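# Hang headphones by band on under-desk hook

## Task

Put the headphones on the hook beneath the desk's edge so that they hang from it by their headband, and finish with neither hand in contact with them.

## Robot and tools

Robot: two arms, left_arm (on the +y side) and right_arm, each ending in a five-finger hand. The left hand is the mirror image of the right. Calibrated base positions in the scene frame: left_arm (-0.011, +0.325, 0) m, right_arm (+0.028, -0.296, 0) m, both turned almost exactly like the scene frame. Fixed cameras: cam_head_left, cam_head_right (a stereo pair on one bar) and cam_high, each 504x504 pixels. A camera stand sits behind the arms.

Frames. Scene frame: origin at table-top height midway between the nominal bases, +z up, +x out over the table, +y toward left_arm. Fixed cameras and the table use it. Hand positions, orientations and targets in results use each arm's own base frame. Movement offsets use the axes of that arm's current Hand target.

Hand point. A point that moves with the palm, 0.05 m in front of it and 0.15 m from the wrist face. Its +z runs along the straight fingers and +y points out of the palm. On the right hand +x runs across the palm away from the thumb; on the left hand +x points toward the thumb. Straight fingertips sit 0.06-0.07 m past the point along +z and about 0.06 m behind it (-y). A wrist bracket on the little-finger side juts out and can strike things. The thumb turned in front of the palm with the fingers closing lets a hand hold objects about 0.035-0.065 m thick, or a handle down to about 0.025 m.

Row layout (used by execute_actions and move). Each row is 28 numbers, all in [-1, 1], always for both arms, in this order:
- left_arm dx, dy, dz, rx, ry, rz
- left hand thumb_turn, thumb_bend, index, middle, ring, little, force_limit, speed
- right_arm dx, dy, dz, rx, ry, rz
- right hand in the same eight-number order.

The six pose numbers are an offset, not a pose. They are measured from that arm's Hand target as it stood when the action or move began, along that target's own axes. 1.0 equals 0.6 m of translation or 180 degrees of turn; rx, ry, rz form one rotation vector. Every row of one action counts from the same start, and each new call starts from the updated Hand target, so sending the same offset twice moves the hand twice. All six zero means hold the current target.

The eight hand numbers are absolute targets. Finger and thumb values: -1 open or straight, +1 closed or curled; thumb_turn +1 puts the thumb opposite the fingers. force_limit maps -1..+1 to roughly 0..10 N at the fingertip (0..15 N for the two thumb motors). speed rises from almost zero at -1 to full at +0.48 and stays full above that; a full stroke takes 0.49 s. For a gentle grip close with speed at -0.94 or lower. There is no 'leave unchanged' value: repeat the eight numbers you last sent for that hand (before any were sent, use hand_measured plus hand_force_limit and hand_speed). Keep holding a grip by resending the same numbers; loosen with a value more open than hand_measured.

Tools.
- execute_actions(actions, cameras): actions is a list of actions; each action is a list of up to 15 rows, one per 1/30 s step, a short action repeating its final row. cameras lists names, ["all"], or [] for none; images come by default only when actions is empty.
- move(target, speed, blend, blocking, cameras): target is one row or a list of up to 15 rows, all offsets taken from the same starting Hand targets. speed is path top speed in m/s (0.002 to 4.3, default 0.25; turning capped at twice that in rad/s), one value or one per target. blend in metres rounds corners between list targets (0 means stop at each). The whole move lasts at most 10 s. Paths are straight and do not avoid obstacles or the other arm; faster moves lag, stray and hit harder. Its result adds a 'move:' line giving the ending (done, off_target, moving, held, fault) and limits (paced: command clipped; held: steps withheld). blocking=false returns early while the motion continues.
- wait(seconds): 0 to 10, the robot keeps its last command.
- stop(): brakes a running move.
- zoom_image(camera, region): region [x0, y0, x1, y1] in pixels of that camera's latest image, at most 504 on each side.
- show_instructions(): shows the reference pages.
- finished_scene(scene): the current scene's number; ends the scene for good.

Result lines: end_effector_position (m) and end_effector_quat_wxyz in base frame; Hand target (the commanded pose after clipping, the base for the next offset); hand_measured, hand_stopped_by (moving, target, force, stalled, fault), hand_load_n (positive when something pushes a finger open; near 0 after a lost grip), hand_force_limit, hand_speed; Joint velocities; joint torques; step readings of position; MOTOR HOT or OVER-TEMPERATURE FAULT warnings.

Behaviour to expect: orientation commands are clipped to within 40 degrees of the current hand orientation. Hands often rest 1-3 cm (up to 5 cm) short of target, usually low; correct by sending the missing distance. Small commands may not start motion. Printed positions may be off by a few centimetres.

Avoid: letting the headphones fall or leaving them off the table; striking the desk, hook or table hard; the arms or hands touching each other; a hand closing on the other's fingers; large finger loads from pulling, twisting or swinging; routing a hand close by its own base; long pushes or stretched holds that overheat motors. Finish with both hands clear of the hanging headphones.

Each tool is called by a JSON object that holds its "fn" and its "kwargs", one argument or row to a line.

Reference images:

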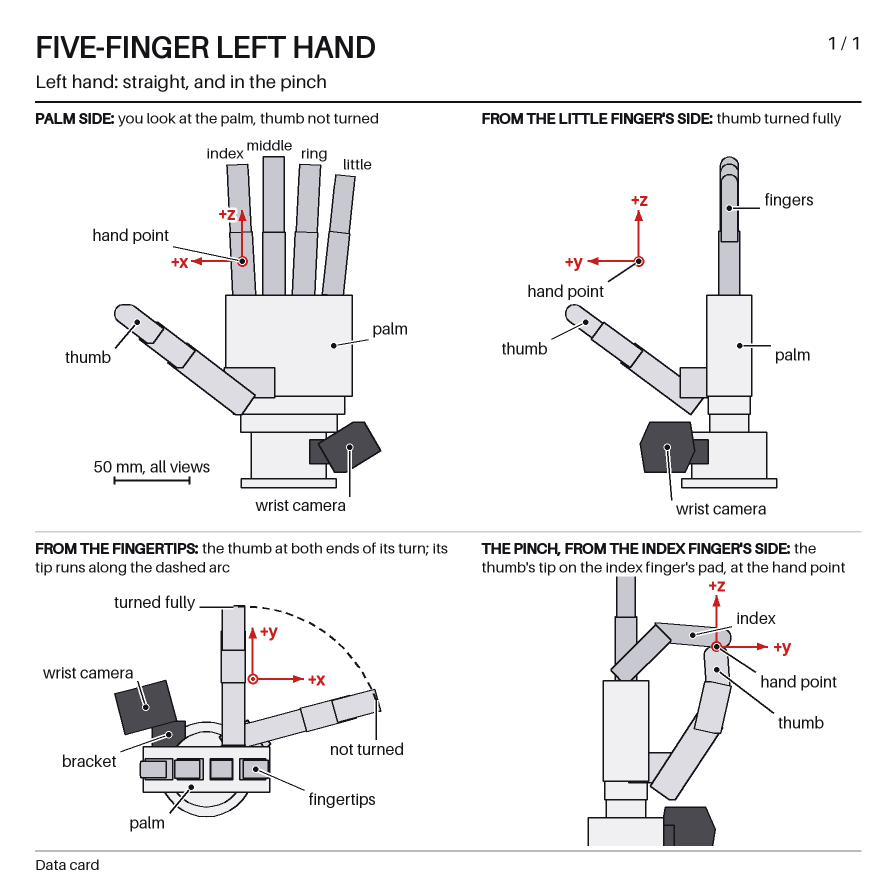

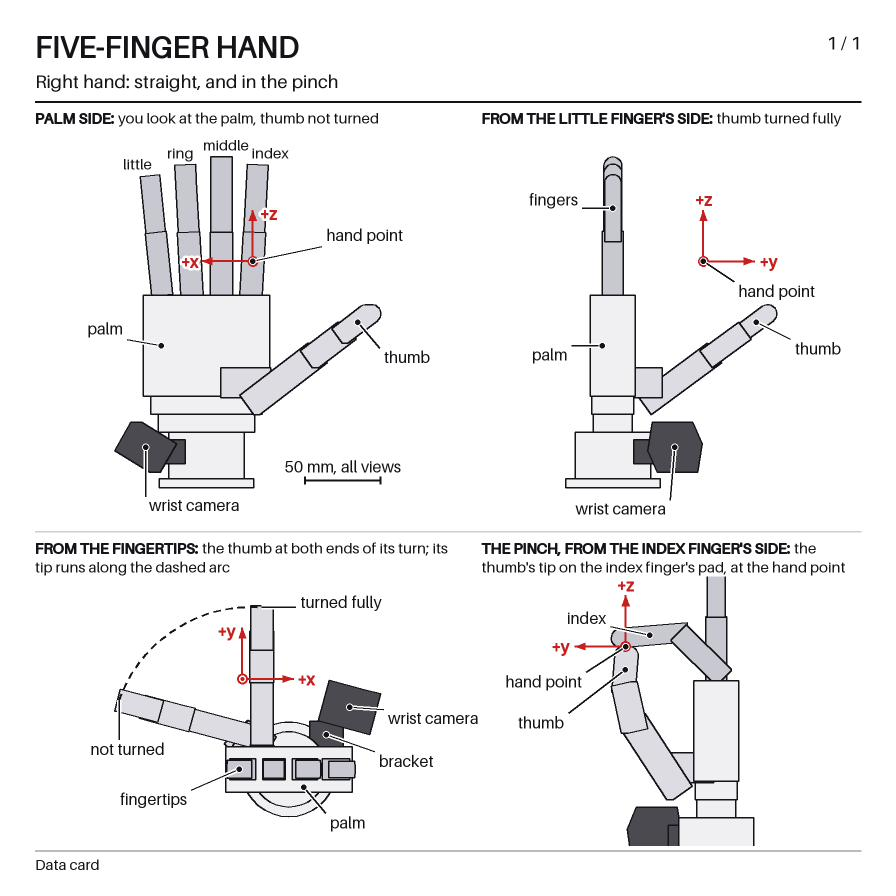

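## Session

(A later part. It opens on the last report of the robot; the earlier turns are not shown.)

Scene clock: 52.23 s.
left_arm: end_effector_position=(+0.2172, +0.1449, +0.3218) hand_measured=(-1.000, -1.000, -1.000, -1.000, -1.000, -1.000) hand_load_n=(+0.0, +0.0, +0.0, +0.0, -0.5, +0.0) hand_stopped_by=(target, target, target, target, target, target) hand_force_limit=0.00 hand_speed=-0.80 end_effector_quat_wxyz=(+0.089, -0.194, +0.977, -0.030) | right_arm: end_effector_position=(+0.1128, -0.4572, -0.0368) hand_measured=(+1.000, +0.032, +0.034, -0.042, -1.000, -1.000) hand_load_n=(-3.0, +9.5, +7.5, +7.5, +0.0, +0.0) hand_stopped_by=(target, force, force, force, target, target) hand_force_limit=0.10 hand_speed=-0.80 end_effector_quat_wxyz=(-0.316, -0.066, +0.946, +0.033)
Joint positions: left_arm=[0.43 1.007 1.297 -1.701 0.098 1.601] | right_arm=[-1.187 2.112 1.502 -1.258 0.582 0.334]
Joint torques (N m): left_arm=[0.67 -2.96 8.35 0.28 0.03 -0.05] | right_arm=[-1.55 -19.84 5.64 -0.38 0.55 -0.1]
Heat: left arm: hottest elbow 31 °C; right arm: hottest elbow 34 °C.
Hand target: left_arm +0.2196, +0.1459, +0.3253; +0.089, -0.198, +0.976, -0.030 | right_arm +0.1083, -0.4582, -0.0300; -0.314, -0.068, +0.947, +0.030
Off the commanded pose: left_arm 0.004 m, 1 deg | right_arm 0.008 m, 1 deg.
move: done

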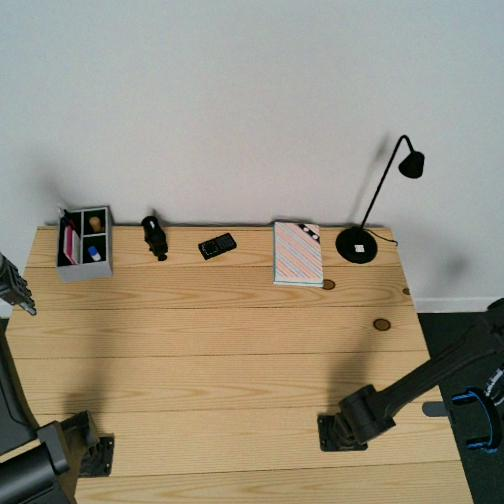

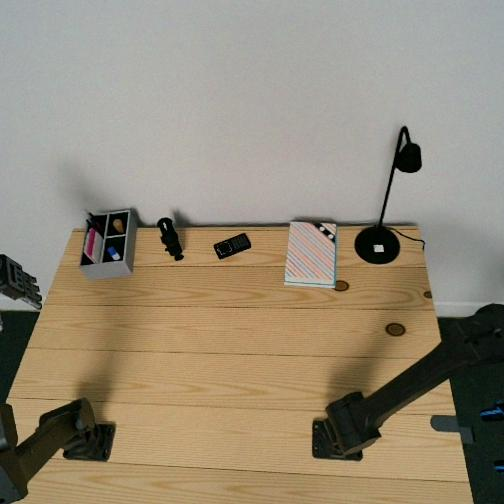

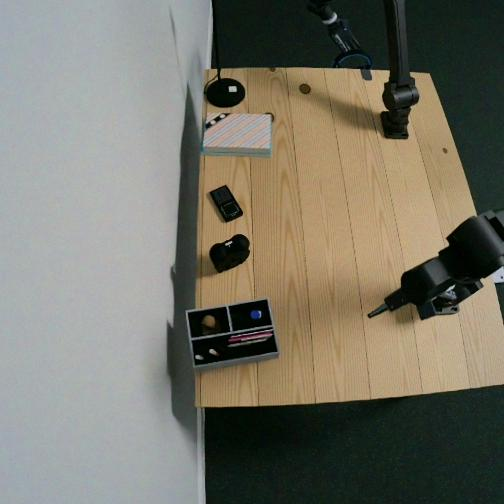

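{"fn": "move", "kwargs": {
  "target": [0,0,0,0,0,0,-1,-1,-1,-1,-1,-1,0,-0.8, -0.0138,0.1967,0.0058,0,0,0,1,0.3,0.4,0.4,-1,-1,0.1,-0.8],
  "speed": 0.1,
  "cameras": ["all"]
}}

{"fn": "zoom_image", "kwargs": {
  "camera": "cam_head_right",
  "region": [424, 380, 504, 460]
}}

{"fn": "zoom_image", "kwargs": {
  "camera": "cam_head_left",
  "region": [414, 360, 494, 440]
}}

Scene clock: 54.87 s.
left_arm: end_effector_position=(+0.2172, +0.1449, +0.3218) hand_measured=(-1.000, -1.000, -1.000, -1.000, -1.000, -1.000) hand_load_n=(+0.0, +0.5, +0.0, +0.0, +0.0, +0.0) hand_stopped_by=(target, target, target, target, target, target) hand_force_limit=0.00 hand_speed=-0.80 end_effector_quat_wxyz=(+0.089, -0.194, +0.977, -0.030) | right_arm: end_effector_position=(+0.0973, -0.3396, -0.0296) hand_measured=(+1.000, +0.032, +0.034, -0.042, -1.000, -1.000) hand_load_n=(-2.5, +9.5, +7.5, +7.5, +0.0, +0.0) hand_stopped_by=(target, force, force, force, target, target) hand_force_limit=0.10 hand_speed=-0.80 end_effector_quat_wxyz=(-0.315, -0.070, +0.946, +0.039)
Joint positions: left_arm=[0.43 1.007 1.297 -1.701 0.098 1.601] | right_arm=[-1.123 1.884 1.121 -1.154 0.558 0.4]
Joint torques (N m): left_arm=[-0.21 -2.37 8.42 0.2 0.07 0.03] | right_arm=[0.09 -13.98 5.26 -0.57 0.51 0.08]
Heat: left arm: hottest elbow 31 °C; right arm: hottest elbow 34 °C.
Hand target: left_arm +0.2196, +0.1459, +0.3253; +0.089, -0.198, +0.976, -0.030 | right_arm +0.0998, -0.3402, -0.0261; -0.313, -0.068, +0.947, +0.030
Off the commanded pose: left_arm 0.004 m, 1 deg | right_arm 0.004 m, 1 deg.
move: done

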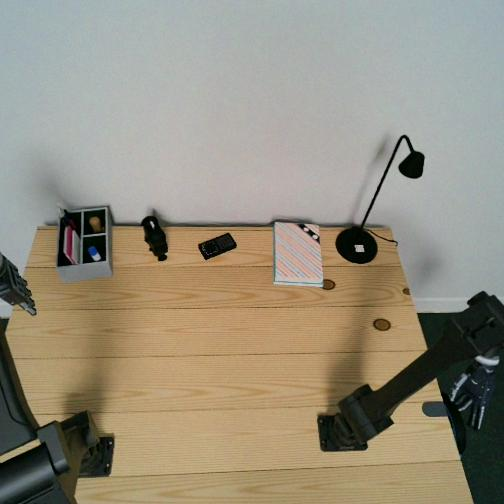

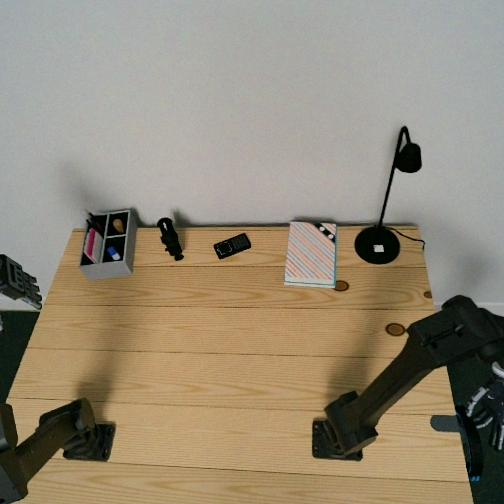

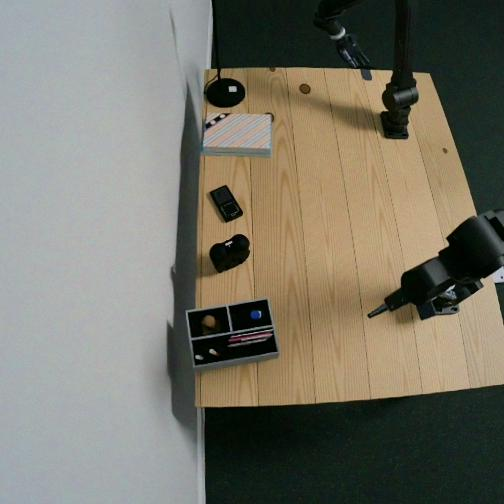

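Scaled by 6.300 from the camera's 504x504 image, which has a finer 720x720 frame.

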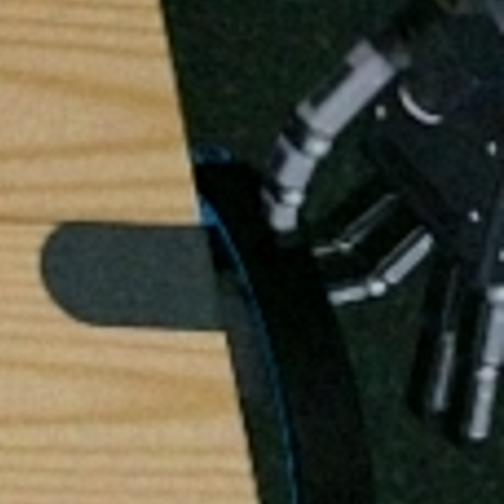

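Scaled by 6.300 from the camera's 504x504 image, which has a finer 720x720 frame.

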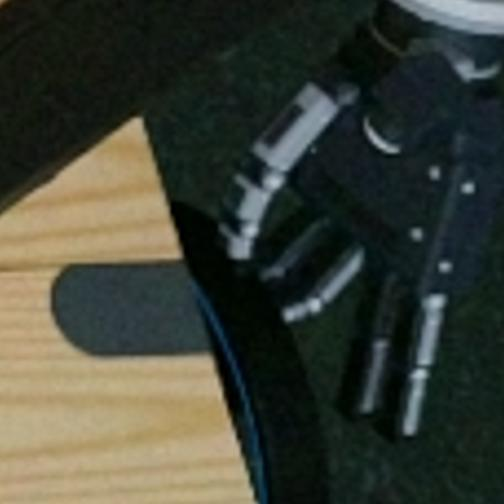

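{"fn": "move", "kwargs": {
  "target": [0,0,0,0,0,0,-1,-1,-1,-1,-1,-1,0,-0.8, -0.0325,0.006,-0.0137,-0.0066,0.0441,0.0006,1,0.3,0.4,0.4,-1,-1,0.1,-0.8],
  "speed": 0.06,
  "cameras": ["all"]
}}

{"fn": "zoom_image", "kwargs": {
  "camera": "cam_head_right",
  "region": [424, 390, 504, 470]
}}

{"fn": "zoom_image", "kwargs": {
  "camera": "cam_head_left",
  "region": [414, 370, 494, 450]
}}

Scene clock: 58.27 s.
left_arm: end_effector_position=(+0.2172, +0.1449, +0.3218) hand_measured=(-1.000, -1.000, -1.000, -1.000, -1.000, -1.000) hand_load_n=(+0.0, +0.0, +0.0, +0.0, +0.0, +0.0) hand_stopped_by=(target, target, target, target, target, target) hand_force_limit=0.00 hand_speed=-0.80 end_effector_quat_wxyz=(+0.089, -0.194, +0.977, -0.030) | right_arm: end_effector_position=(+0.1149, -0.3265, -0.0325) hand_measured=(+1.000, +0.032, +0.034, -0.042, -1.000, -1.000) hand_load_n=(-3.0, +9.5, +7.0, +7.5, +0.0, +0.0) hand_stopped_by=(target, force, force, force, target, target) hand_force_limit=0.10 hand_speed=-0.80 end_effector_quat_wxyz=(-0.373, -0.063, +0.925, +0.035)
Joint positions: left_arm=[0.43 1.007 1.297 -1.701 0.098 1.601] | right_arm=[-1.035 1.943 1.153 -1.255 0.63 0.557]
Joint torques (N m): left_arm=[0.85 -2.73 8.21 0.27 0.07 0.02] | right_arm=[-0.38 -12.16 8.24 -1.77 0.78 0]
Heat: left arm: hottest elbow 32 °C; right arm: hottest elbow 34 °C.
Hand target: left_arm +0.2196, +0.1459, +0.3253; +0.089, -0.198, +0.976, -0.030 | right_arm +0.1199, -0.3338, -0.0306; -0.379, -0.066, +0.922, +0.035
Off the commanded pose: left_arm 0.004 m, 1 deg | right_arm 0.009 m, 1 deg.
move: done

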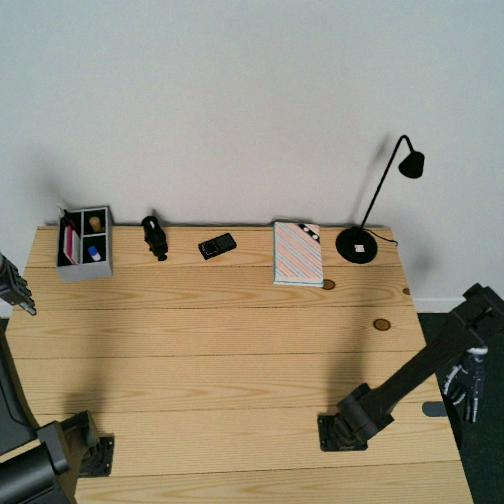

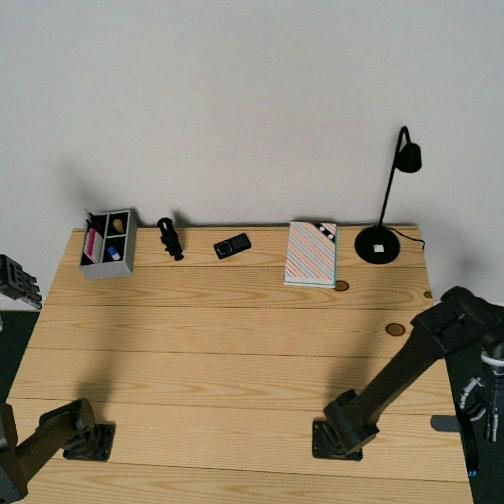

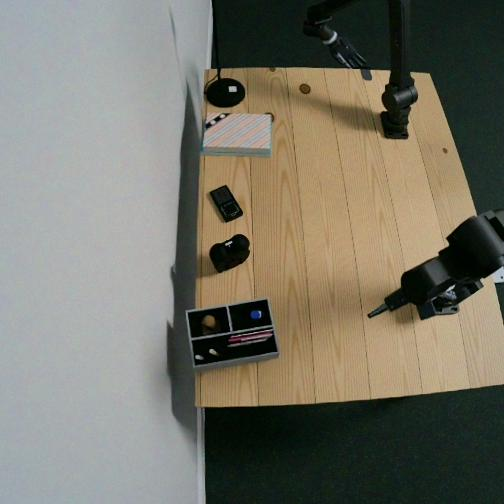

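Scaled by 6.300 from the camera's 504x504 image, which has a finer 720x720 frame.

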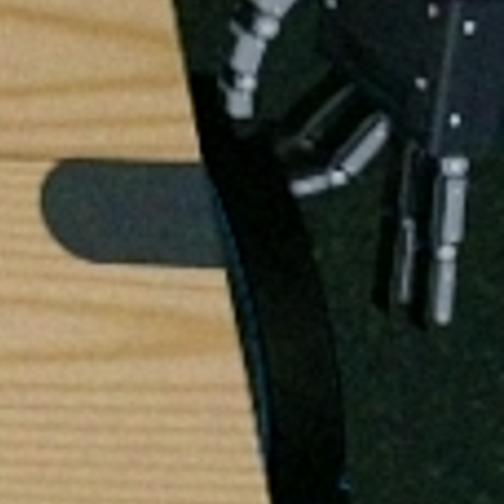

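Scaled by 6.300 from the camera's 504x504 image, which has a finer 720x720 frame.

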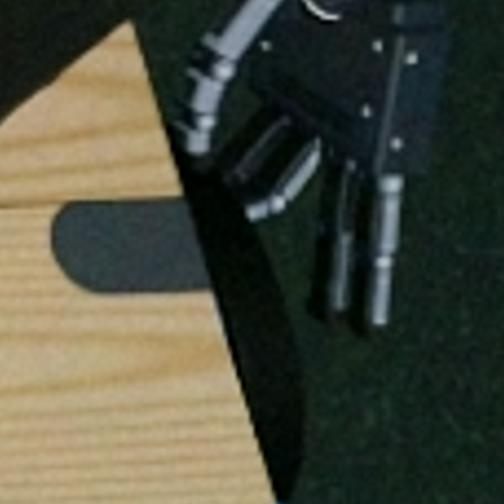

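{"fn": "move", "kwargs": {
  "target": [0,0,0,0,0,0,-1,-1,-1,-1,-1,-1,0,-0.8, -0.0433,-0.0035,0.0273,0,0,0,1,0.3,0.4,0.4,-1,-1,0.1,-0.8],
  "speed": 0.06,
  "cameras": ["all"]
}}

{"fn": "zoom_image", "kwargs": {
  "camera": "cam_head_right",
  "region": [424, 390, 504, 470]
}}

{"fn": "zoom_image", "kwargs": {
  "camera": "cam_head_left",
  "region": [414, 370, 494, 450]
}}

Scene clock: 60.53 s.
left_arm: end_effector_position=(+0.2172, +0.1449, +0.3218) hand_measured=(-1.000, -1.000, -1.000, -1.000, -1.000, -1.000) hand_load_n=(+0.0, +0.0, +0.0, +0.0, +0.0, +0.0) hand_stopped_by=(target, target, target, target, target, target) hand_force_limit=0.00 hand_speed=-0.80 end_effector_quat_wxyz=(+0.089, -0.194, +0.977, -0.030) | right_arm: end_effector_position=(+0.1175, -0.3210, -0.0575) hand_measured=(+1.000, +0.032, +0.034, -0.042, -1.000, -1.000) hand_load_n=(-2.5, +9.5, +7.5, +8.0, +0.0, +0.0) hand_stopped_by=(target, force, force, force, target, target) hand_force_limit=0.10 hand_speed=-0.80 end_effector_quat_wxyz=(-0.382, -0.067, +0.921, +0.045)
Joint positions: left_arm=[0.43 1.007 1.297 -1.701 0.098 1.601] | right_arm=[-1.022 2.008 1.155 -1.231 0.629 0.575]
Joint torques (N m): left_arm=[0.09 -2.9 8.09 0.16 0.05 -0.04] | right_arm=[-0.38 -12.69 7.69 -0.95 0.56 0.04]
Heat: left arm: hottest elbow 32 °C; right arm: hottest elbow 34 °C.
Hand target: left_arm +0.2196, +0.1459, +0.3253; +0.089, -0.198, +0.976, -0.030 | right_arm +0.1267, -0.3318, -0.0605; -0.379, -0.066, +0.922, +0.035
Off the commanded pose: left_arm 0.004 m, 1 deg | right_arm 0.015 m, 1 deg.
move: off_target (right_arm)

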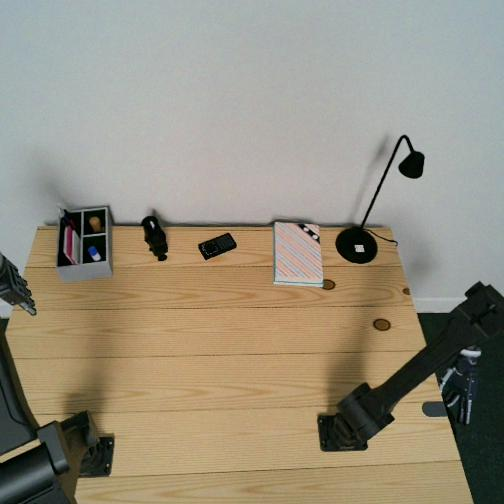

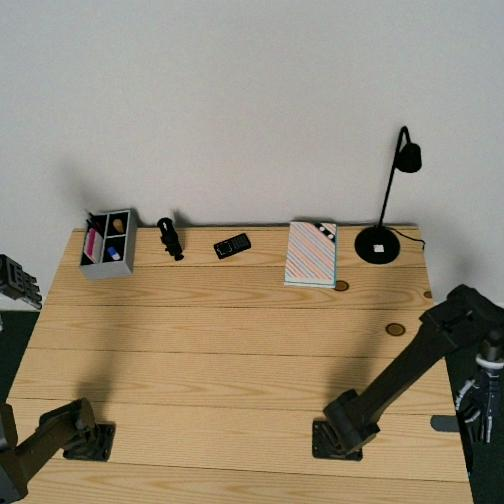

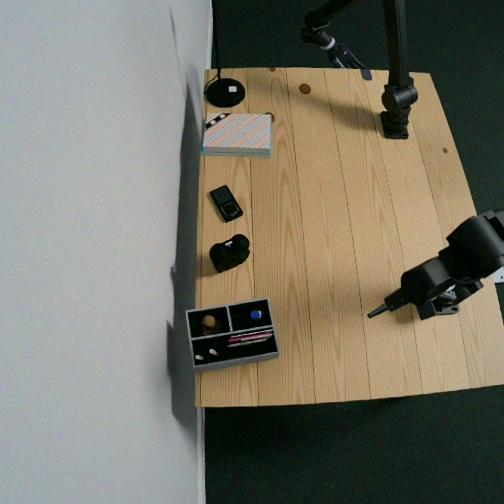

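Scaled by 6.300 from the camera's 504x504 image, which has a finer 720x720 frame.

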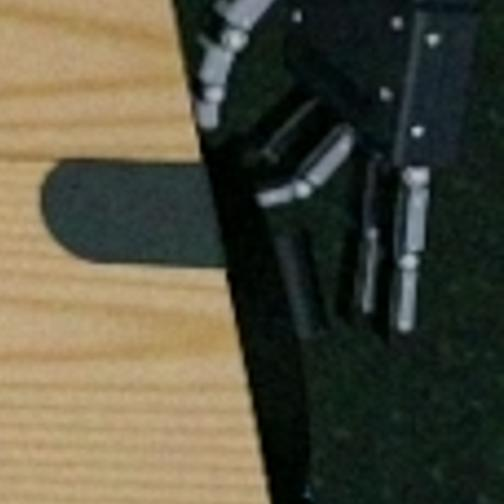

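Scaled by 6.300 from the camera's 504x504 image, which has a finer 720x720 frame.

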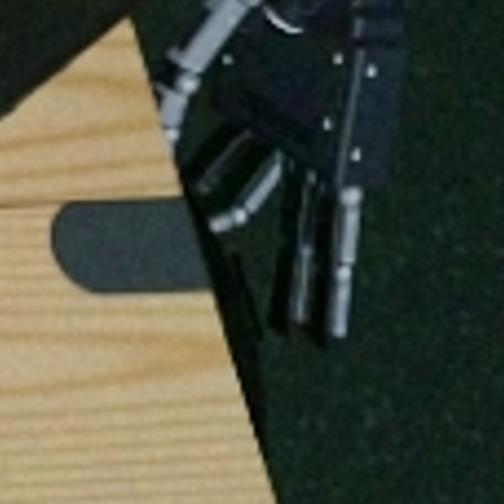

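{"fn": "move", "kwargs": {
  "target": [0,0,0,0,0,0,-1,-1,-1,-1,-1,-1,0,-0.8, -0.0192,-0.0148,0.007,0,0,0,1,0.3,0.4,0.4,-1,-1,0.1,-0.8],
  "speed": 0.05,
  "cameras": ["all"]
}}

{"fn": "zoom_image", "kwargs": {
  "camera": "cam_head_right",
  "region": [424, 390, 504, 470]
}}

{"fn": "zoom_image", "kwargs": {
  "camera": "cam_head_left",
  "region": [414, 370, 494, 450]
}}

Scene clock: 61.70 s.
left_arm: end_effector_position=(+0.2172, +0.1449, +0.3218) hand_measured=(-1.000, -1.000, -1.000, -1.000, -1.000, -1.000) hand_load_n=(+0.0, +0.0, +0.0, +0.0, +0.0, +0.0) hand_stopped_by=(target, target, target, target, target, target) hand_force_limit=0.00 hand_speed=-0.80 end_effector_quat_wxyz=(+0.089, -0.194, +0.977, -0.030) | right_arm: end_effector_position=(+0.1235, -0.3288, -0.0688) hand_measured=(+1.000, +0.032, +0.034, -0.042, -1.000, -1.000) hand_load_n=(-2.5, +9.5, +7.5, +8.0, +0.0, +0.0) hand_stopped_by=(target, force, force, force, target, target) hand_force_limit=0.10 hand_speed=-0.80 end_effector_quat_wxyz=(-0.381, -0.066, +0.921, +0.044)
Joint positions: left_arm=[0.43 1.007 1.297 -1.701 0.098 1.601] | right_arm=[-1.019 2.046 1.185 -1.221 0.628 0.578]
Joint torques (N m): left_arm=[0.73 -2.96 8.53 0.32 0 0.05] | right_arm=[-0.15 -12.75 7.51 -0.84 0.5 0.05]
Heat: left arm: hottest elbow 32 °C; right arm: hottest elbow 34 °C.
Hand target: left_arm +0.2196, +0.1459, +0.3253; +0.089, -0.198, +0.976, -0.030 | right_arm +0.1329, -0.3388, -0.0726; -0.379, -0.066, +0.922, +0.035
Off the commanded pose: left_arm 0.004 m, 1 deg | right_arm 0.014 m, 1 deg.
move: off_target (right_arm)

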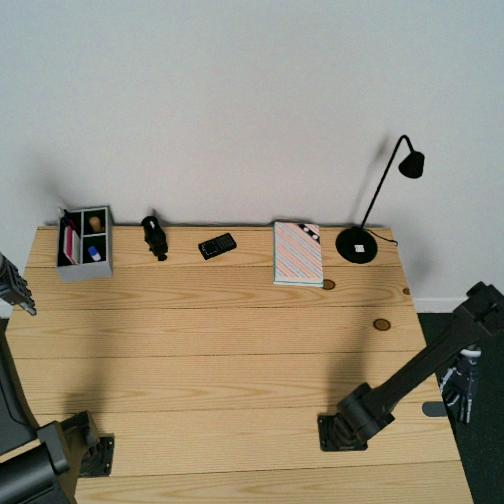

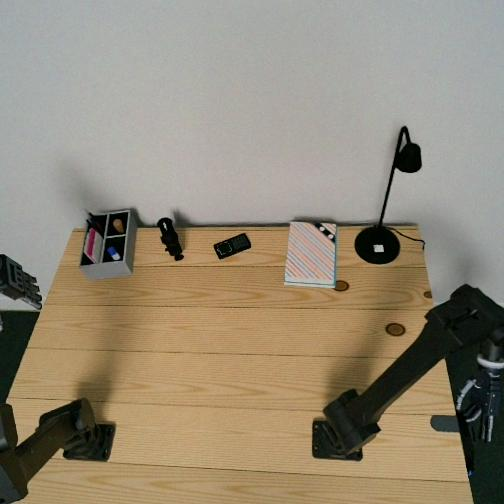

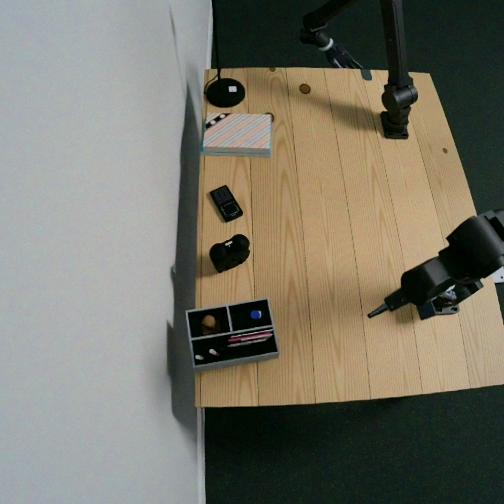

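Scaled by 6.300 from the camera's 504x504 image, which has a finer 720x720 frame.

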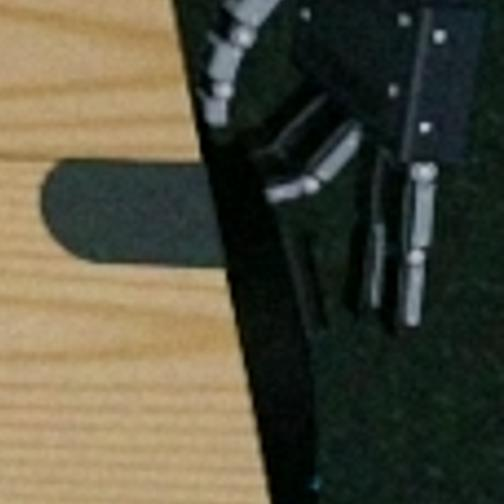

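Scaled by 6.300 from the camera's 504x504 image, which has a finer 720x720 frame.

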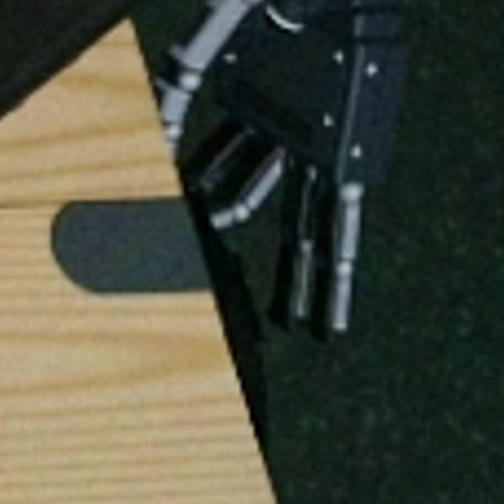

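{"fn": "move", "kwargs": {
  "target": [0,0,0,0,0,0,-1,-1,-1,-1,-1,-1,0,-0.8, -0.0148,0.0043,0.0143,0,0,0,1,0.3,0.4,0.4,-1,-1,0.1,-0.8],
  "speed": 0.05,
  "cameras": ["cam_head_right"]
}}

{"fn": "zoom_image", "kwargs": {
  "camera": "cam_head_right",
  "region": [424, 390, 504, 470]
}}

Scene clock: 62.67 s.
left_arm: end_effector_position=(+0.2172, +0.1449, +0.3218) hand_measured=(-1.000, -1.000, -1.000, -1.000, -1.000, -1.000) hand_load_n=(+0.0, +0.0, +0.0, +0.0, +0.0, +0.0) hand_stopped_by=(target, target, target, target, target, target) hand_force_limit=0.00 hand_speed=-0.80 end_effector_quat_wxyz=(+0.089, -0.194, +0.977, -0.030) | right_arm: end_effector_position=(+0.1265, -0.3297, -0.0793) hand_measured=(+1.000, +0.032, +0.034, -0.042, -1.000, -1.000) hand_load_n=(-3.0, +9.5, +7.0, +8.0, +0.0, +0.0) hand_stopped_by=(target, force, force, force, target, target) hand_force_limit=0.10 hand_speed=-0.80 end_effector_quat_wxyz=(-0.379, -0.065, +0.922, +0.039)
Joint positions: left_arm=[0.43 1.007 1.297 -1.701 0.098 1.601] | right_arm=[-1.015 2.065 1.185 -1.195 0.626 0.582]
Joint torques (N m): left_arm=[-0.15 -2.9 8.46 0.18 0.02 -0.02] | right_arm=[0.15 -13.63 6.2 -0.76 0.51 0.04]
Heat: left arm: hottest elbow 32 °C; right arm: hottest elbow 34 °C.
Hand target: left_arm +0.2196, +0.1459, +0.3253; +0.089, -0.198, +0.976, -0.030 | right_arm +0.1328, -0.3349, -0.0844; -0.379, -0.066, +0.922, +0.035
Off the commanded pose: left_arm 0.004 m, 1 deg | right_arm 0.010 m, 1 deg.
move: done
Images, in order (width x height): cam_head_right 504x504.

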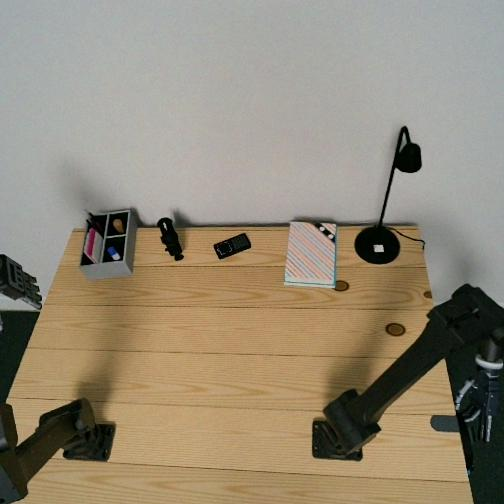

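Scaled by 6.300 from the camera's 504x504 image, which has a finer 720x720 frame.

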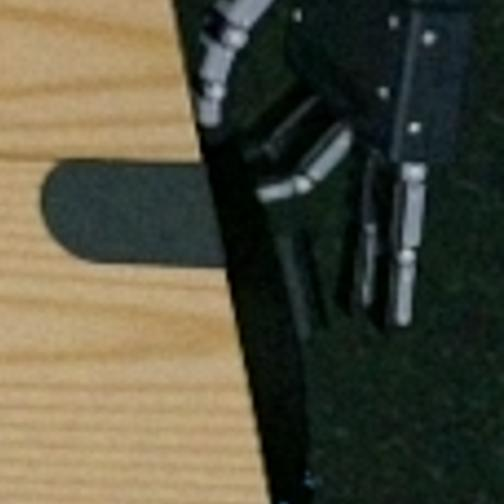

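{"fn": "move", "kwargs": {
  "target": [0,0,0,0,0,0,-1,-1,-1,-1,-1,-1,0,-0.8, -0.0139,-0.0023,0.0142,0,0,0,1,0.3,0.4,0.4,-1,-1,0.1,-0.8],
  "speed": 0.05,
  "cameras": ["cam_head_right"]
}}

{"fn": "zoom_image", "kwargs": {
  "camera": "cam_head_right",
  "region": [424, 390, 504, 470]
}}

Scene clock: 63.53 s.
left_arm: end_effector_position=(+0.2172, +0.1449, +0.3218) hand_measured=(-1.000, -1.000, -1.000, -1.000, -1.000, -1.000) hand_load_n=(+0.0, +0.0, +0.0, +0.0, +0.0, +0.0) hand_stopped_by=(target, target, target, target, target, target) hand_force_limit=0.00 hand_speed=-0.80 end_effector_quat_wxyz=(+0.089, -0.194, +0.977, -0.030) | right_arm: end_effector_position=(+0.1264, -0.3296, -0.0913) hand_measured=(+1.000, +0.032, +0.034, -0.042, -1.000, -1.000) hand_load_n=(-3.0, +9.5, +7.5, +8.0, +0.0, +0.0) hand_stopped_by=(target, force, force, force, target, target) hand_force_limit=0.10 hand_speed=-0.80 end_effector_quat_wxyz=(-0.379, -0.065, +0.922, +0.040)
Joint positions: left_arm=[0.43 1.007 1.297 -1.701 0.098 1.601] | right_arm=[-1.015 2.09 1.185 -1.171 0.626 0.583]
Joint torques (N m): left_arm=[0.67 -3.31 8.47 0.09 0.08 0.02] | right_arm=[0.09 -13.51 6.09 -0.84 0.53 0.04]
Heat: left arm: hottest elbow 32 °C; right arm: hottest elbow 34 °C.
Hand target: left_arm +0.2196, +0.1459, +0.3253; +0.089, -0.198, +0.976, -0.030 | right_arm +0.1328, -0.3349, -0.0964; -0.379, -0.066, +0.922, +0.035
Off the commanded pose: left_arm 0.004 m, 1 deg | right_arm 0.010 m, 1 deg.
move: done
Images, in order (width x height): cam_head_right 504x504.

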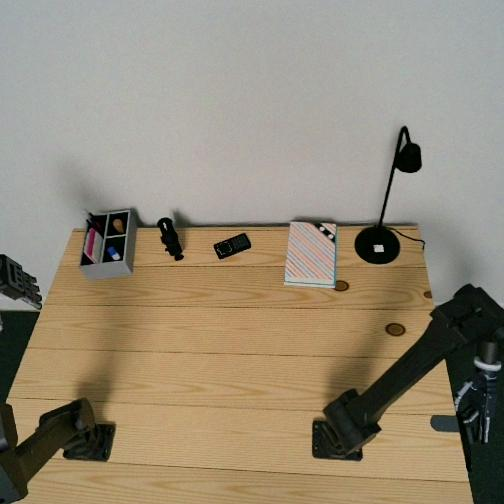

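Scaled by 6.300 from the camera's 504x504 image, which has a finer 720x720 frame.

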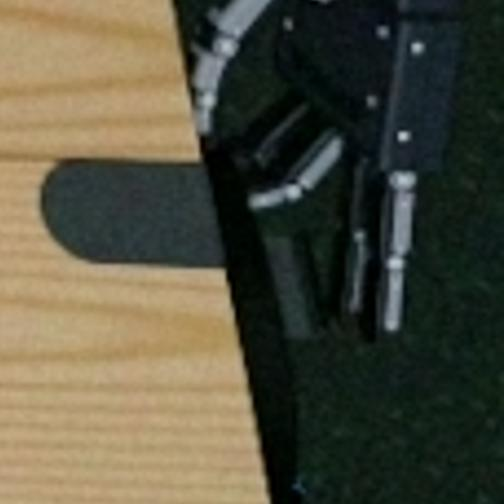

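{"fn": "move", "kwargs": {
  "target": [0,0,0,0,0,0,-1,-1,-1,-1,-1,-1,0,-0.8, -0.0116,-0.0019,0.0118,0,0,0,1,0.3,0.4,0.4,-1,-1,0.1,-0.8],
  "speed": 0.04,
  "cameras": ["cam_head_right","cam_head_left"]
}}

{"fn": "zoom_image", "kwargs": {
  "camera": "cam_head_right",
  "region": [424, 390, 504, 470]
}}

{"fn": "zoom_image", "kwargs": {
  "camera": "cam_head_left",
  "region": [414, 370, 494, 450]
}}

Scene clock: 64.50 s.
left_arm: end_effector_position=(+0.2172, +0.1449, +0.3218) hand_measured=(-1.000, -1.000, -1.000, -1.000, -1.000, -1.000) hand_load_n=(+0.0, +0.0, +0.0, -0.5, +0.0, +0.0) hand_stopped_by=(target, target, target, target, target, target) hand_force_limit=0.00 hand_speed=-0.80 end_effector_quat_wxyz=(+0.089, -0.194, +0.977, -0.030) | right_arm: end_effector_position=(+0.1262, -0.3293, -0.1011) hand_measured=(+1.000, +0.032, +0.034, -0.042, -1.000, -1.000) hand_load_n=(-3.0, +9.5, +7.0, +8.0, +0.0, +0.0) hand_stopped_by=(target, force, force, force, target, target) hand_force_limit=0.10 hand_speed=-0.80 end_effector_quat_wxyz=(-0.379, -0.065, +0.922, +0.040)
Joint positions: left_arm=[0.43 1.007 1.297 -1.701 0.098 1.601] | right_arm=[-1.015 2.11 1.185 -1.151 0.626 0.583]
Joint torques (N m): left_arm=[-0.03 -3.02 8.36 0.05 0.04 0] | right_arm=[0.21 -12.4 5.94 -0.9 0.54 0.03]
Heat: left arm: hottest elbow 32 °C; right arm: hottest elbow 34 °C.
Hand target: left_arm +0.2196, +0.1459, +0.3253; +0.089, -0.198, +0.976, -0.030 | right_arm +0.1328, -0.3348, -0.1065; -0.379, -0.066, +0.922, +0.035
Off the commanded pose: left_arm 0.004 m, 1 deg | right_arm 0.010 m, 1 deg.
move: done
Images, in order (width x height): cam_head_left 504x504, cam_head_right 504x504.

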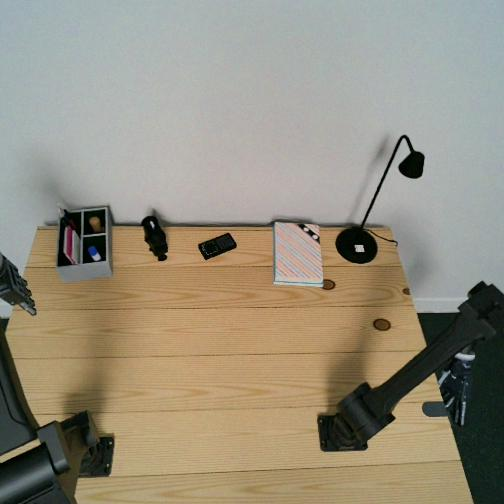

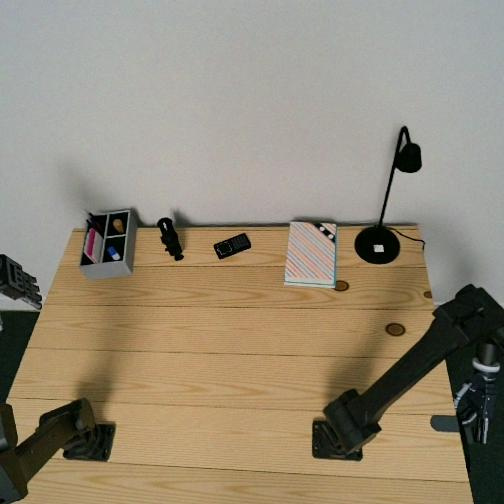

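Scaled by 6.300 from the camera's 504x504 image, which has a finer 720x720 frame.

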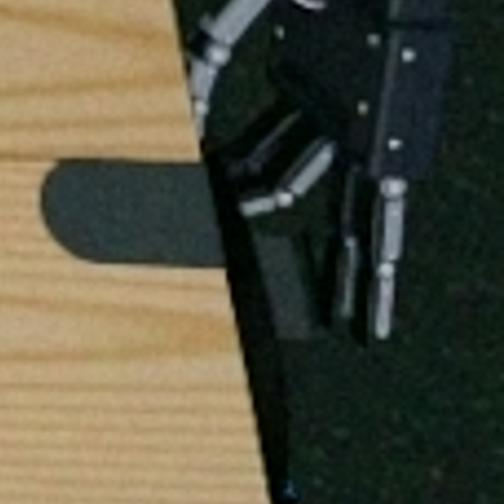

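Scaled by 6.300 from the camera's 504x504 image, which has a finer 720x720 frame.

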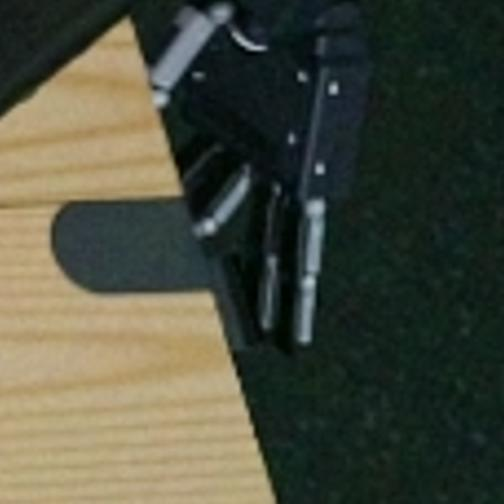

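{"fn": "move", "kwargs": {
  "target": [0,0,0,0,0,0,-1,-1,-1,-1,-1,-1,0,-0.8, -0.0116,-0.0019,0.0118,0,0,0,1,0.3,0.4,0.4,-1,-1,0.1,-0.8],
  "speed": 0.04,
  "cameras": ["cam_head_right","cam_head_left"]
}}

{"fn": "zoom_image", "kwargs": {
  "camera": "cam_head_right",
  "region": [424, 390, 504, 470]
}}

Scene clock: 65.73 s.
left_arm: end_effector_position=(+0.2172, +0.1449, +0.3218) hand_measured=(-1.000, -1.000, -1.000, -1.000, -1.000, -1.000) hand_load_n=(+0.0, +0.0, +0.0, +0.0, +0.0, +0.0) hand_stopped_by=(target, target, target, target, target, target) hand_force_limit=0.00 hand_speed=-0.80 end_effector_quat_wxyz=(+0.089, -0.194, +0.977, -0.030) | right_arm: end_effector_position=(+0.1259, -0.3290, -0.1058) hand_measured=(+1.000, +0.032, +0.034, -0.042, -1.000, -1.000) hand_load_n=(-1.5, +8.5, +10.5, +2.5, +0.0, +0.0) hand_stopped_by=(target, force, force, force, target, target) hand_force_limit=0.10 hand_speed=-0.80 end_effector_quat_wxyz=(-0.380, -0.065, +0.922, +0.040)
Joint positions: left_arm=[0.43 1.007 1.297 -1.701 0.098 1.601] | right_arm=[-1.014 2.121 1.185 -1.142 0.628 0.583]
Joint torques (N m): left_arm=[1.32 -2.32 8.31 0.32 0.05 -0.01] | right_arm=[0.15 -12.4 6.19 -0.38 0.45 0.04]
Heat: left arm: hottest elbow 32 °C; right arm: hottest elbow 34 °C.
Hand target: left_arm +0.2196, +0.1459, +0.3253; +0.089, -0.198, +0.976, -0.030 | right_arm +0.1328, -0.3349, -0.1165; -0.379, -0.066, +0.922, +0.035
Off the commanded pose: left_arm 0.004 m, 1 deg | right_arm 0.014 m, 1 deg.
move: off_target (right_arm)
Images, in order (width x height): cam_head_left 504x504, cam_head_right 504x504.

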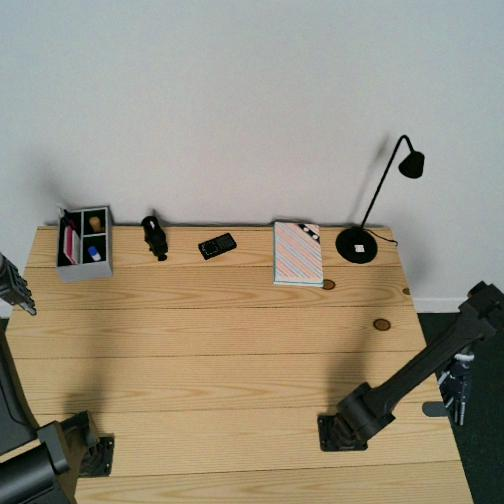

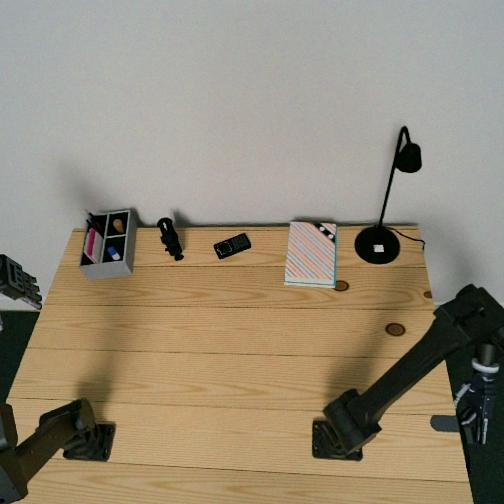

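Scaled by 6.300 from the camera's 504x504 image, which has a finer 720x720 frame.

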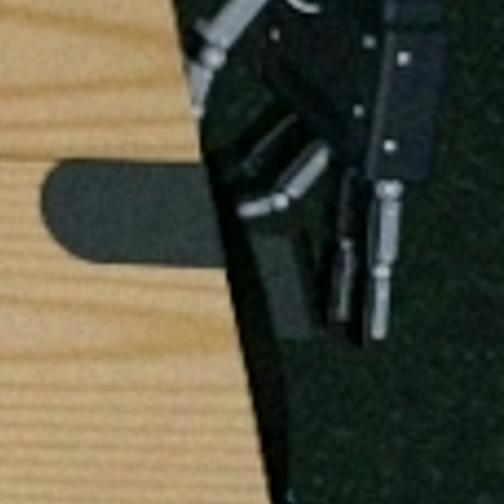

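{"fn": "move", "kwargs": {
  "target": [0,0,0,0,0,0,-1,-1,-1,-1,-1,-1,0,-0.8, -0.0058,-0.001,0.0059,0,0,0,1,0.3,0.4,0.4,-1,-1,0.1,-0.8],
  "speed": 0.04,
  "cameras": []
}}

Scene clock: 66.53 s.
left_arm: end_effector_position=(+0.2172, +0.1449, +0.3218) hand_measured=(-1.000, -1.000, -1.000, -1.000, -1.000, -1.000) hand_load_n=(+0.0, +0.0, +0.0, +0.0, +0.0, +0.0) hand_stopped_by=(target, target, target, target, target, target) hand_force_limit=0.00 hand_speed=-0.80 end_effector_quat_wxyz=(+0.089, -0.194, +0.977, -0.030) | right_arm: end_effector_position=(+0.1249, -0.3285, -0.1074) hand_measured=(+1.000, +0.032, +0.034, -0.042, -1.000, -1.000) hand_load_n=(-1.0, +7.5, +12.0, +1.0, +0.0, +0.0) hand_stopped_by=(target, force, force, force, target, target) hand_force_limit=0.10 hand_speed=-0.80 end_effector_quat_wxyz=(-0.383, -0.067, +0.921, +0.041)
Joint positions: left_arm=[0.43 1.007 1.297 -1.701 0.098 1.601] | right_arm=[-1.014 2.126 1.185 -1.141 0.631 0.583]
Joint torques (N m): left_arm=[1.03 -2.32 8.39 0.21 0.06 -0.02] | right_arm=[0.09 -12.45 6.15 -0.12 0.31 0.07]
Heat: left arm: hottest elbow 32 °C; right arm: hottest elbow 34 °C.
Hand target: left_arm +0.2196, +0.1459, +0.3253; +0.089, -0.198, +0.976, -0.030 | right_arm +0.1329, -0.3348, -0.1215; -0.379, -0.066, +0.922, +0.035
Off the commanded pose: left_arm 0.004 m, 1 deg | right_arm 0.017 m, 1 deg.
move: off_target (right_arm)
No camera images: "cameras" was empty.

{"fn": "move", "kwargs": {
  "target": [0,0,0,0,0,0,-1,-1,-1,-1,-1,-1,0,-0.8, 0.0069,0.001,-0.007,0,0,0,1,-0.1,-0.15,-0.2,-1,-1,0.1,-0.8],
  "speed": 0.04,
  "cameras": ["cam_head_right","cam_head_left"]
}}

{"fn": "zoom_image", "kwargs": {
  "camera": "cam_head_right",
  "region": [424, 390, 504, 470]
}}

{"fn": "zoom_image", "kwargs": {
  "camera": "cam_head_left",
  "region": [414, 370, 494, 450]
}}

Scene clock: 67.43 s.
left_arm: end_effector_position=(+0.2172, +0.1449, +0.3218) hand_measured=(-1.000, -1.000, -1.000, -1.000, -1.000, -1.000) hand_load_n=(+0.0, +0.0, +0.0, +0.0, +0.0, +0.0) hand_stopped_by=(target, target, target, target, target, target) hand_force_limit=0.00 hand_speed=-0.80 end_effector_quat_wxyz=(+0.089, -0.194, +0.977, -0.030) | right_arm: end_effector_position=(+0.1256, -0.3292, -0.1086) hand_measured=(+1.000, -0.100, -0.150, -0.200, -1.000, -1.000) hand_load_n=(+0.5, +0.0, +0.0, +0.0, +0.5, +0.0) hand_stopped_by=(target, target, target, target, target, target) hand_force_limit=0.10 hand_speed=-0.80 end_effector_quat_wxyz=(-0.382, -0.066, +0.921, +0.039)
Joint positions: left_arm=[0.43 1.007 1.297 -1.701 0.098 1.601] | right_arm=[-1.013 2.127 1.185 -1.136 0.631 0.583]
Joint torques (N m): left_arm=[0.79 -3.43 8.43 0.25 0.03 -0.02] | right_arm=[0.09 -13.27 6.09 -0.79 0.3 0.04]
Heat: left arm: hottest elbow 32 °C; right arm: hottest elbow 34 °C.
Hand target: left_arm +0.2196, +0.1459, +0.3253; +0.089, -0.198, +0.976, -0.030 | right_arm +0.1329, -0.3350, -0.1155; -0.379, -0.066, +0.922, +0.035
Off the commanded pose: left_arm 0.004 m, 1 deg | right_arm 0.012 m, 1 deg.
move: off_target (right_arm)
Images, in order (width x height): cam_head_left 504x504, cam_head_right 504x504.

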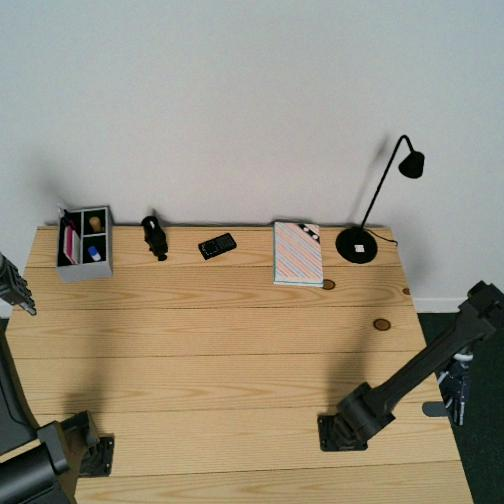

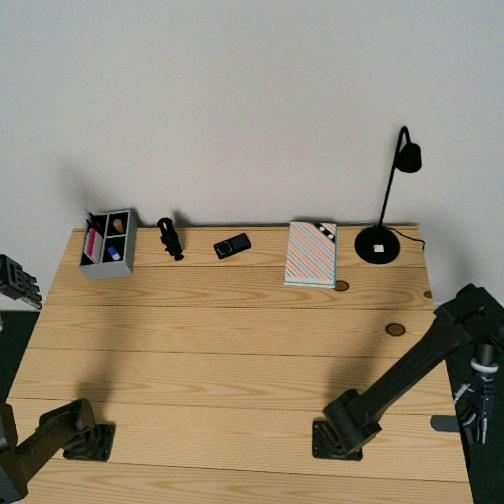

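Scaled by 6.300 from the camera's 504x504 image, which has a finer 720x720 frame.

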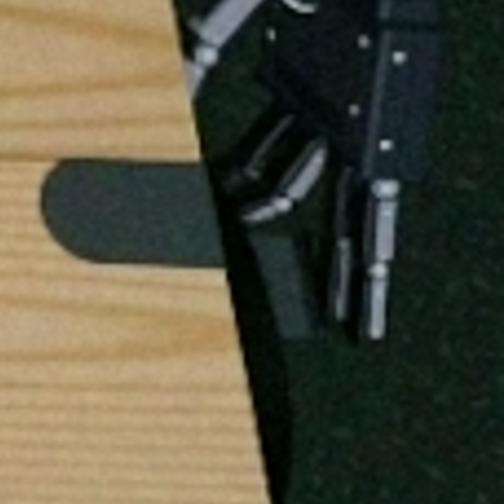

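Scaled by 6.300 from the camera's 504x504 image, which has a finer 720x720 frame.

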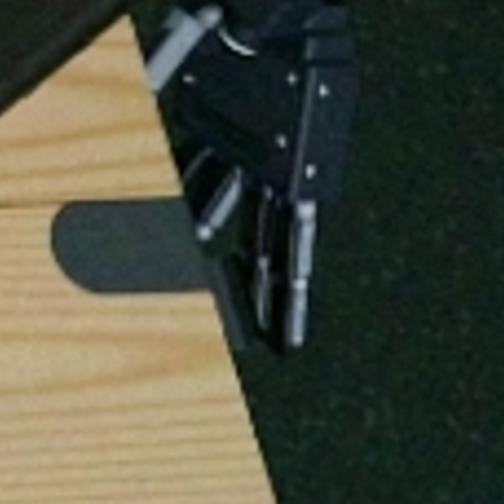

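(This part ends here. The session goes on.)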